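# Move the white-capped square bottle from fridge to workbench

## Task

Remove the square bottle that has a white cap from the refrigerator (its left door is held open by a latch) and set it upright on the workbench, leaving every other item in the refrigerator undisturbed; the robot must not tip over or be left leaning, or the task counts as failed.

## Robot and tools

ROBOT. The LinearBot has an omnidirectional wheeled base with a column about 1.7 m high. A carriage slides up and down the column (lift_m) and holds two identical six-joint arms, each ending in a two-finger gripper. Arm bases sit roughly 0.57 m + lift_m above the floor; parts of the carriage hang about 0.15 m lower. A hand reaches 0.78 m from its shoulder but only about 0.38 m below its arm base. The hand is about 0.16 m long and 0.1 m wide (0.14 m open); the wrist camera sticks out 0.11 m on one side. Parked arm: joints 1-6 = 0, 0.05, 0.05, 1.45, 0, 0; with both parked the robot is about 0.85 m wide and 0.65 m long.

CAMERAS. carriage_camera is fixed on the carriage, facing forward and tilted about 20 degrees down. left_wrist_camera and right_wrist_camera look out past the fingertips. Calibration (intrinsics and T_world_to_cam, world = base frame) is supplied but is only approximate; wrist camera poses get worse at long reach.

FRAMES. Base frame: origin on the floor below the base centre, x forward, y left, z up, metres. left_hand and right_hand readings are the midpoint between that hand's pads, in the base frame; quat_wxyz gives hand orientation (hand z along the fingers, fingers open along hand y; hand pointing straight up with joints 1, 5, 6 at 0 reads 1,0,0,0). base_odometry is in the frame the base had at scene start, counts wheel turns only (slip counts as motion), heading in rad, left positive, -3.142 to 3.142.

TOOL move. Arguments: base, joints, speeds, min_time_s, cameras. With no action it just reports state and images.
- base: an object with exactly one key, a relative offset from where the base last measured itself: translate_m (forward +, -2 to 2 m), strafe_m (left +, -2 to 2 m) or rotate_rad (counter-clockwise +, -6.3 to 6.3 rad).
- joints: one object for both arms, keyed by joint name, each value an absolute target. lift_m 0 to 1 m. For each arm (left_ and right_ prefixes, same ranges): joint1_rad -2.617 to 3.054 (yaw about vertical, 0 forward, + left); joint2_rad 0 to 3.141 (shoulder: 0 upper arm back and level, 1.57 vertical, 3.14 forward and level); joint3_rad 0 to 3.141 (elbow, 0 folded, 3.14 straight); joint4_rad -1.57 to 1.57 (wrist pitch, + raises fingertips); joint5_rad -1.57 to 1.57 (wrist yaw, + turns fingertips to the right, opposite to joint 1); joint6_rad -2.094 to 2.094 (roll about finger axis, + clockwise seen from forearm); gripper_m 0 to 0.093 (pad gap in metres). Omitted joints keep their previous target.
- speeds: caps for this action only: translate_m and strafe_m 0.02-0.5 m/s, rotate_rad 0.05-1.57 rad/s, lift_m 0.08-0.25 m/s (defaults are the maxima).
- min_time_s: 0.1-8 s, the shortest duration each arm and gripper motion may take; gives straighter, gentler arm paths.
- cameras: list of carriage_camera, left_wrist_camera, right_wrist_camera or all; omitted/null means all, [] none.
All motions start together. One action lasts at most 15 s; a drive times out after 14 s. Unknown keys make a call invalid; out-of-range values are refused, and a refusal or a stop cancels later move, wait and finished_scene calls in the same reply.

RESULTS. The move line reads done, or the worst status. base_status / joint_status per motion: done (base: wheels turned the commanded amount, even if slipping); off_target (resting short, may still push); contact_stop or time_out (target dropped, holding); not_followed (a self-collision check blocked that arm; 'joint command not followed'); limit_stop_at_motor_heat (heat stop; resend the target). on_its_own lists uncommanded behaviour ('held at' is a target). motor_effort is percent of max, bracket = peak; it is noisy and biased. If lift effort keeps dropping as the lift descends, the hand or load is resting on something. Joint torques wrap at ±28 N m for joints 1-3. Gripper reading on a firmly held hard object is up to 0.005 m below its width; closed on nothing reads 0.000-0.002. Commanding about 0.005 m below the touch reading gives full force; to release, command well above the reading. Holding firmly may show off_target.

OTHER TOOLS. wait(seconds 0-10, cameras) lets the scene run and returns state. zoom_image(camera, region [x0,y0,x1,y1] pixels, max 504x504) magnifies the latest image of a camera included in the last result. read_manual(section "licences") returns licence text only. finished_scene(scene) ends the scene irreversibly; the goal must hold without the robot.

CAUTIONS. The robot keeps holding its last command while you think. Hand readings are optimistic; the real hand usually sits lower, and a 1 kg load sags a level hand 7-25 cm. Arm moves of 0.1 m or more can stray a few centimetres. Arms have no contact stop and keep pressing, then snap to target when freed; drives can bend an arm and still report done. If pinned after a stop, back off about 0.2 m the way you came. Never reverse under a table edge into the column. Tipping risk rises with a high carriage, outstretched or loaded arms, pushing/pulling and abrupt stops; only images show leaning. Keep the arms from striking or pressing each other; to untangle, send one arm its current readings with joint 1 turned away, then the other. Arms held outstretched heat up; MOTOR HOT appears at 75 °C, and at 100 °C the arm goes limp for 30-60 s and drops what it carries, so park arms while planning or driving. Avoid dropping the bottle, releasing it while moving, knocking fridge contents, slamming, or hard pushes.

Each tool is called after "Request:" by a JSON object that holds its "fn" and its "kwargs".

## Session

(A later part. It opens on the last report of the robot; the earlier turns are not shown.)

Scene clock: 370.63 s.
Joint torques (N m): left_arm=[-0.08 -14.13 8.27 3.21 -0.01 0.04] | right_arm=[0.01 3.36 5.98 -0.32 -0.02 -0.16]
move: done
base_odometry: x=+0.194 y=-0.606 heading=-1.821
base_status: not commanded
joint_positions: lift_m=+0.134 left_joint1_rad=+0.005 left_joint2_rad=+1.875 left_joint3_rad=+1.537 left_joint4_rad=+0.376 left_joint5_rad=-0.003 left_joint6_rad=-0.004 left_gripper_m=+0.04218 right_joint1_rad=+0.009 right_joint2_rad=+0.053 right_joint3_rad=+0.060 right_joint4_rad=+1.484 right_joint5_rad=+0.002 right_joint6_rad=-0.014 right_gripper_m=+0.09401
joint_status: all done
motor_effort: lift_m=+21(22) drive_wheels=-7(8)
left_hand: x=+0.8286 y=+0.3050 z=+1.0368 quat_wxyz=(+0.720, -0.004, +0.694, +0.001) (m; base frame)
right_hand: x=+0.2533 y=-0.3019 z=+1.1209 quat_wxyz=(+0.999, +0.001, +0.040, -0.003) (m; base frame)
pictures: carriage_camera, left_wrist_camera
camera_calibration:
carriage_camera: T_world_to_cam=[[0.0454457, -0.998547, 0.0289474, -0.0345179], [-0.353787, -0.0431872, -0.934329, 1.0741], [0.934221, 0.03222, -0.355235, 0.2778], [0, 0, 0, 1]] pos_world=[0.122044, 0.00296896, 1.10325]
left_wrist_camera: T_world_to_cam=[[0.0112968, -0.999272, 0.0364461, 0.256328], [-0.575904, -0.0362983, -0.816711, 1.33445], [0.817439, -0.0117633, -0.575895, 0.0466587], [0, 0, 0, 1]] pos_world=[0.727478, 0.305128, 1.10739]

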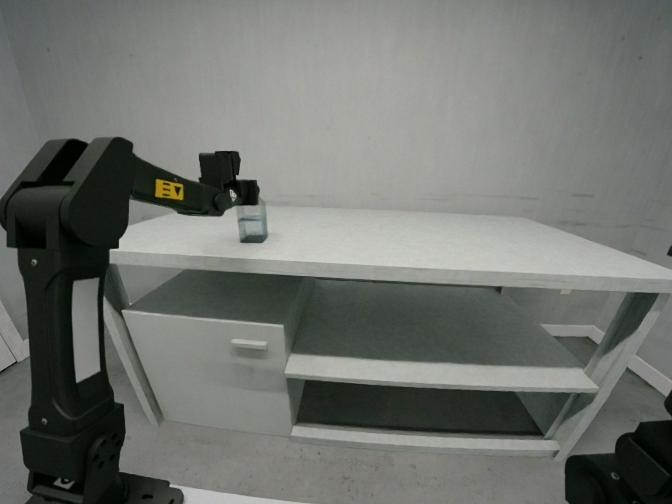

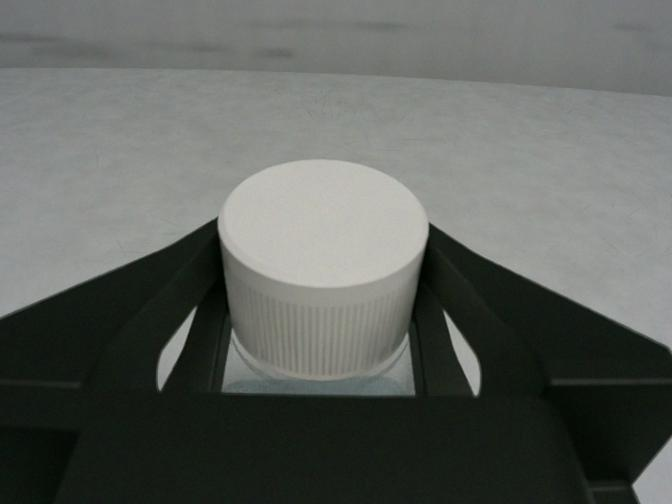

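Request:
{"fn": "move", "kwargs": {"joints": {"left_joint4_rad": 0.40, "lift_m": 0.129}, "speeds": {"lift_m": 0.08}, "min_time_s": 0.7, "cameras": []}}

Request:
{"fn": "move", "kwargs": {"joints": {"left_joint4_rad": 0.345, "lift_m": 0.124}, "speeds": {"lift_m": 0.08}, "min_time_s": 0.7, "cameras": ["carriage_camera"]}}

Scene clock: 385.03 s.
Joint torques (N m): left_arm=[-0.09 -14.13 8.25 2.39 -0.01 0.04] | right_arm=[0.02 3.37 6.02 -0.31 -0.02 -0.15]
move: done
MOTOR HOT: joint 2 (shoulder) of the left arm reports 75 °C; the controller stops that arm at 100 °C. To cool a motor, set the load down, stop pushing, or move to a pose that needs little force.
base_odometry: x=+0.194 y=-0.606 heading=-1.821
base_status: not commanded
joint_positions: lift_m=+0.129 left_joint1_rad=+0.005 left_joint2_rad=+1.875 left_joint3_rad=+1.537 left_joint4_rad=+0.388 left_joint5_rad=-0.003 left_joint6_rad=-0.004 left_gripper_m=+0.04218 right_joint1_rad=+0.009 right_joint2_rad=+0.053 right_joint3_rad=+0.060 right_joint4_rad=+1.485 right_joint5_rad=+0.002 right_joint6_rad=-0.014 right_gripper_m=+0.09401
joint_status: all done
motor_effort: lift_m=+21(21) drive_wheels=+7(8)
left_hand: x=+0.8285 y=+0.3050 z=+1.0350 quat_wxyz=(+0.725, -0.004, +0.689, +0.001) (m; base frame)
right_hand: x=+0.2532 y=-0.3019 z=+1.1159 quat_wxyz=(+0.999, +0.001, +0.040, -0.003) (m; base frame)
pictures: none
No camera images: "cameras" was empty.

Scene clock: 386.03 s.
Joint torques (N m): left_arm=[-0.1 -13.41 8.34 1.78 -0.01 0.04] | right_arm=[0.02 3.33 6.05 -0.31 -0.02 -0.15]
move: off_target
MOTOR HOT: still on. Joint 2 (shoulder) of the left arm reports 75 °C.
base_odometry: x=+0.194 y=-0.606 heading=-1.821
base_status: not commanded
joint_positions: lift_m=+0.124 left_joint1_rad=+0.005 left_joint2_rad=+1.867 left_joint3_rad=+1.537 left_joint4_rad=+0.386 left_joint5_rad=-0.003 left_joint6_rad=-0.004 left_gripper_m=+0.04218 right_joint1_rad=+0.009 right_joint2_rad=+0.053 right_joint3_rad=+0.060 right_joint4_rad=+1.485 right_joint5_rad=+0.002 right_joint6_rad=-0.014 right_gripper_m=+0.09401
joint_status: left_joint4_rad off_target (ended at +0.387, target +0.345); the others done
motor_effort: lift_m=+21(22) drive_wheels=+5(10)
left_hand: x=+0.8267 y=+0.3050 z=+1.0339 quat_wxyz=(+0.727, -0.004, +0.687, +0.001) (m; base frame)
right_hand: x=+0.2532 y=-0.3019 z=+1.1110 quat_wxyz=(+0.999, +0.001, +0.040, -0.003) (m; base frame)
pictures: carriage_camera
camera_calibration:
carriage_camera: T_world_to_cam=[[0.0454457, -0.998547, 0.0289474, -0.0342309], [-0.353787, -0.0431872, -0.934329, 1.06484], [0.934221, 0.03222, -0.355235, 0.274278], [0, 0, 0, 1]] pos_world=[0.122044, 0.00296896, 1.09333]

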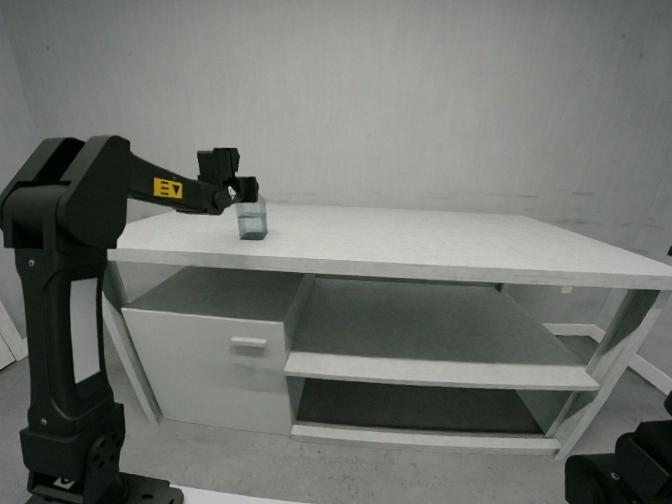

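Request:
{"fn": "move", "kwargs": {"joints": {"left_joint4_rad": 0.345, "lift_m": 0.131}, "speeds": {"lift_m": 0.08}, "cameras": ["left_wrist_camera"]}}

Scene clock: 408.37 s.
Joint torques (N m): left_arm=[-0.08 -13.39 8.27 2.05 -0.01 0.05] | right_arm=[0.05 3.36 6.04 -0.29 -0.03 -0.16]
move: done
MOTOR HOT: still on. Joint 2 (shoulder) of the left arm reports 73 °C.
base_odometry: x=+0.194 y=-0.606 heading=-1.821
base_status: not commanded
joint_positions: lift_m=+0.131 left_joint1_rad=+0.005 left_joint2_rad=+1.867 left_joint3_rad=+1.537 left_joint4_rad=+0.362 left_joint5_rad=-0.003 left_joint6_rad=-0.004 left_gripper_m=+0.04217 right_joint1_rad=+0.009 right_joint2_rad=+0.053 right_joint3_rad=+0.060 right_joint4_rad=+1.485 right_joint5_rad=+0.002 right_joint6_rad=-0.014 right_gripper_m=+0.09401
joint_status: all done
motor_effort: lift_m=+26(31) drive_wheels=-4(10)
left_hand: x=+0.8269 y=+0.3050 z=+1.0342 quat_wxyz=(+0.718, -0.004, +0.696, +0.001) (m; base frame)
right_hand: x=+0.2531 y=-0.3019 z=+1.1173 quat_wxyz=(+0.999, +0.001, +0.039, -0.003) (m; base frame)
pictures: left_wrist_camera
camera_calibration:
left_wrist_camera: T_world_to_cam=[[0.011533, -0.999271, 0.0364021, 0.256286], [-0.581189, -0.0363227, -0.812958, 1.3318], [0.813687, -0.0117807, -0.581184, 0.0550871], [0, 0, 0, 1]] pos_world=[0.726249, 0.305122, 1.10539]

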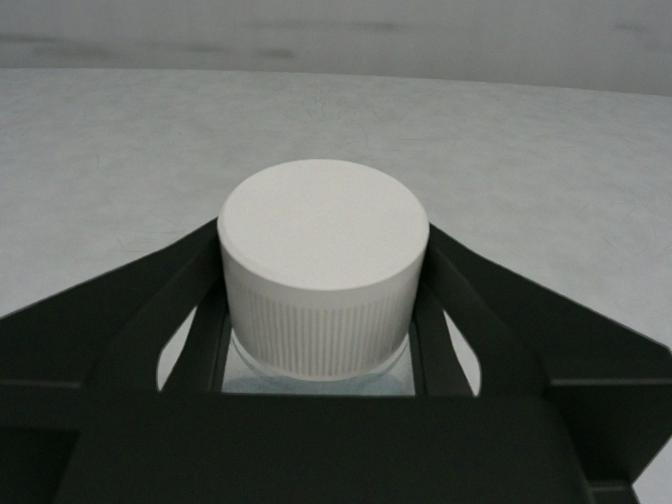

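Request:
{"fn": "move", "kwargs": {"joints": {"left_joint2_rad": 1.862}, "min_time_s": 0.6, "cameras": []}}

Request:
{"fn": "move", "kwargs": {"joints": {"left_gripper_m": 0.05}, "min_time_s": 1.5, "cameras": ["left_wrist_camera"]}}

Scene clock: 424.10 s.
Joint torques (N m): left_arm=[-0.06 -11.58 8.27 2.07 -0.01 0.04] | right_arm=[0.02 3.34 6.05 -0.31 -0.02 -0.15]
move: done
MOTOR HOT: still on. Joint 2 (shoulder) of the left arm reports 73 °C.
base_odometry: x=+0.194 y=-0.606 heading=-1.821
base_status: not commanded
joint_positions: lift_m=+0.131 left_joint1_rad=+0.005 left_joint2_rad=+1.867 left_joint3_rad=+1.537 left_joint4_rad=+0.362 left_joint5_rad=-0.003 left_joint6_rad=-0.004 left_gripper_m=+0.04217 right_joint1_rad=+0.009 right_joint2_rad=+0.053 right_joint3_rad=+0.060 right_joint4_rad=+1.485 right_joint5_rad=+0.002 right_joint6_rad=-0.014 right_gripper_m=+0.09401
joint_status: all done
motor_effort: lift_m=+26(26) drive_wheels=-6(10)
left_hand: x=+0.8269 y=+0.3050 z=+1.0342 quat_wxyz=(+0.718, -0.004, +0.696, +0.001) (m; base frame)
right_hand: x=+0.2531 y=-0.3019 z=+1.1173 quat_wxyz=(+0.999, +0.001, +0.039, -0.003) (m; base frame)
pictures: none
No camera images: "cameras" was empty.

Scene clock: 425.90 s.
Joint torques (N m): left_arm=[-0.09 -11.58 8.27 2.16 0 0.04] | right_arm=[0.02 3.36 6.05 -0.31 -0.02 -0.16]
move: done
MOTOR HOT: cleared for the motors of the left arm.
base_odometry: x=+0.194 y=-0.606 heading=-1.821
base_status: not commanded
joint_positions: lift_m=+0.131 left_joint1_rad=+0.005 left_joint2_rad=+1.867 left_joint3_rad=+1.537 left_joint4_rad=+0.354 left_joint5_rad=-0.003 left_joint6_rad=-0.004 left_gripper_m=+0.04988 right_joint1_rad=+0.009 right_joint2_rad=+0.053 right_joint3_rad=+0.060 right_joint4_rad=+1.485 right_joint5_rad=+0.002 right_joint6_rad=-0.014 right_gripper_m=+0.09401
joint_status: all done
motor_effort: lift_m=+26(26) drive_wheels=-7(9)
left_hand: x=+0.8270 y=+0.3050 z=+1.0324 quat_wxyz=(+0.716, -0.004, +0.698, +0.001) (m; base frame)
right_hand: x=+0.2531 y=-0.3019 z=+1.1173 quat_wxyz=(+0.999, +0.001, +0.039, -0.003) (m; base frame)
pictures: left_wrist_camera
camera_calibration:
left_wrist_camera: T_world_to_cam=[[0.0121777, -0.999265, 0.0363604, 0.255924], [-0.587052, -0.0365813, -0.808723, 1.33094], [0.809458, -0.011497, -0.587065, 0.0634956], [0, 0, 0, 1]] pos_world=[0.726817, 0.305153, 1.10433]

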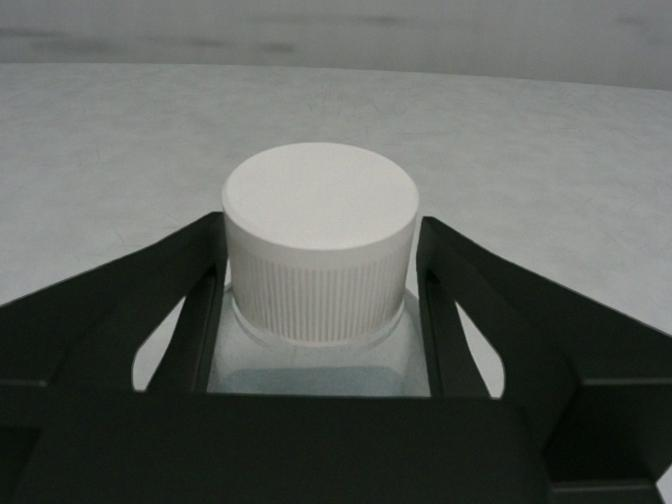

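Released gently. Open fully and back off.

Request:
{"fn": "move", "kwargs": {"joints": {"left_gripper_m": 0.088}, "min_time_s": 1, "cameras": []}}

Request:
{"fn": "move", "kwargs": {"base": {"translate_m": -0.3}, "speeds": {"translate_m": 0.15}, "cameras": ["carriage_camera", "left_wrist_camera"]}}

Scene clock: 432.90 s.
Joint torques (N m): left_arm=[-0.09 -11.54 8.27 2.16 -0.01 0.04] | right_arm=[0.03 3.36 6.05 -0.31 -0.02 -0.16]
move: done
base_odometry: x=+0.194 y=-0.606 heading=-1.821
base_status: not commanded
joint_positions: lift_m=+0.131 left_joint1_rad=+0.005 left_joint2_rad=+1.867 left_joint3_rad=+1.537 left_joint4_rad=+0.354 left_joint5_rad=-0.003 left_joint6_rad=-0.004 left_gripper_m=+0.08787 right_joint1_rad=+0.009 right_joint2_rad=+0.053 right_joint3_rad=+0.060 right_joint4_rad=+1.485 right_joint5_rad=+0.002 right_joint6_rad=-0.014 right_gripper_m=+0.09401
joint_status: all done
motor_effort: lift_m=+26(26) drive_wheels=-5(9)
left_hand: x=+0.8270 y=+0.3050 z=+1.0322 quat_wxyz=(+0.715, -0.004, +0.699, +0.001) (m; base frame)
right_hand: x=+0.2531 y=-0.3019 z=+1.1173 quat_wxyz=(+0.999, +0.001, +0.039, -0.003) (m; base frame)
pictures: none
No camera images: "cameras" was empty.

Scene clock: 435.87 s.
Joint torques (N m): left_arm=[-0.08 -11.58 8.25 2.22 -0.01 0.04] | right_arm=[0.06 3.33 6 -0.3 -0.02 -0.16]
move: done
base_odometry: x=+0.268 y=-0.316 heading=-1.820
base_status: done
joint_positions: lift_m=+0.131 left_joint1_rad=+0.005 left_joint2_rad=+1.867 left_joint3_rad=+1.537 left_joint4_rad=+0.349 left_joint5_rad=-0.003 left_joint6_rad=-0.004 left_gripper_m=+0.08787 right_joint1_rad=+0.009 right_joint2_rad=+0.053 right_joint3_rad=+0.060 right_joint4_rad=+1.484 right_joint5_rad=+0.002 right_joint6_rad=-0.014 right_gripper_m=+0.09401
joint_status: not commanded
motor_effort: lift_m=+26(26) drive_wheels=-5(13)
left_hand: x=+0.8270 y=+0.3050 z=+1.0312 quat_wxyz=(+0.714, -0.004, +0.700, +0.001) (m; base frame)
right_hand: x=+0.2535 y=-0.3019 z=+1.1173 quat_wxyz=(+0.999, +0.001, +0.040, -0.003) (m; base frame)
pictures: carriage_camera, left_wrist_camera
camera_calibration:
carriage_camera: T_world_to_cam=[[0.0454457, -0.998547, 0.0289474, -0.0344145], [-0.353787, -0.0431872, -0.934329, 1.07076], [0.934221, 0.03222, -0.355235, 0.276531], [0, 0, 0, 1]] pos_world=[0.122044, 0.00296896, 1.09967]
left_wrist_camera: T_world_to_cam=[[0.0123579, -0.999264, 0.0363225, 0.255858], [-0.591055, -0.0365998, -0.805801, 1.33027], [0.806537, -0.0115105, -0.591072, 0.06931], [0, 0, 0, 1]] pos_world=[0.727201, 0.305155, 1.10361]

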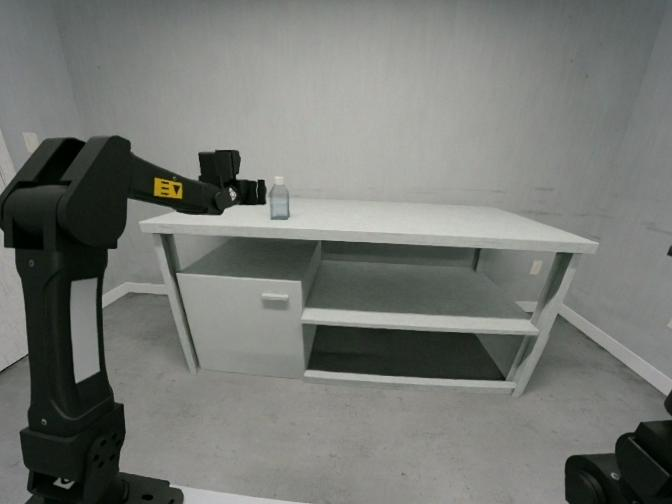

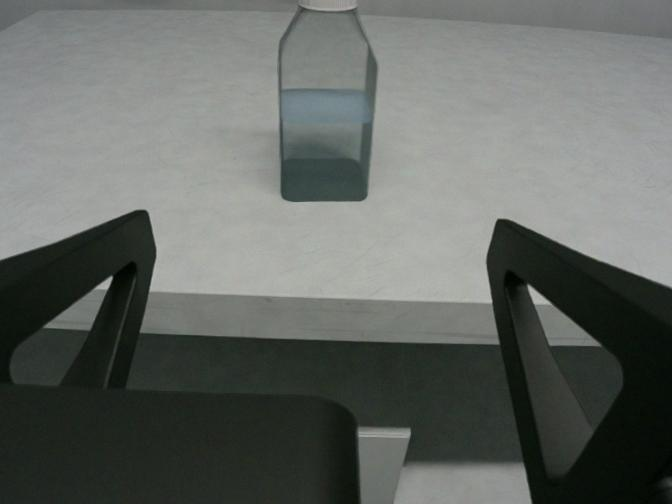

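The bottle is standing upright on the bench.

Request:
{"fn": "finished_scene", "kwargs": {"scene": 2}}

The scene is finished: the task was done.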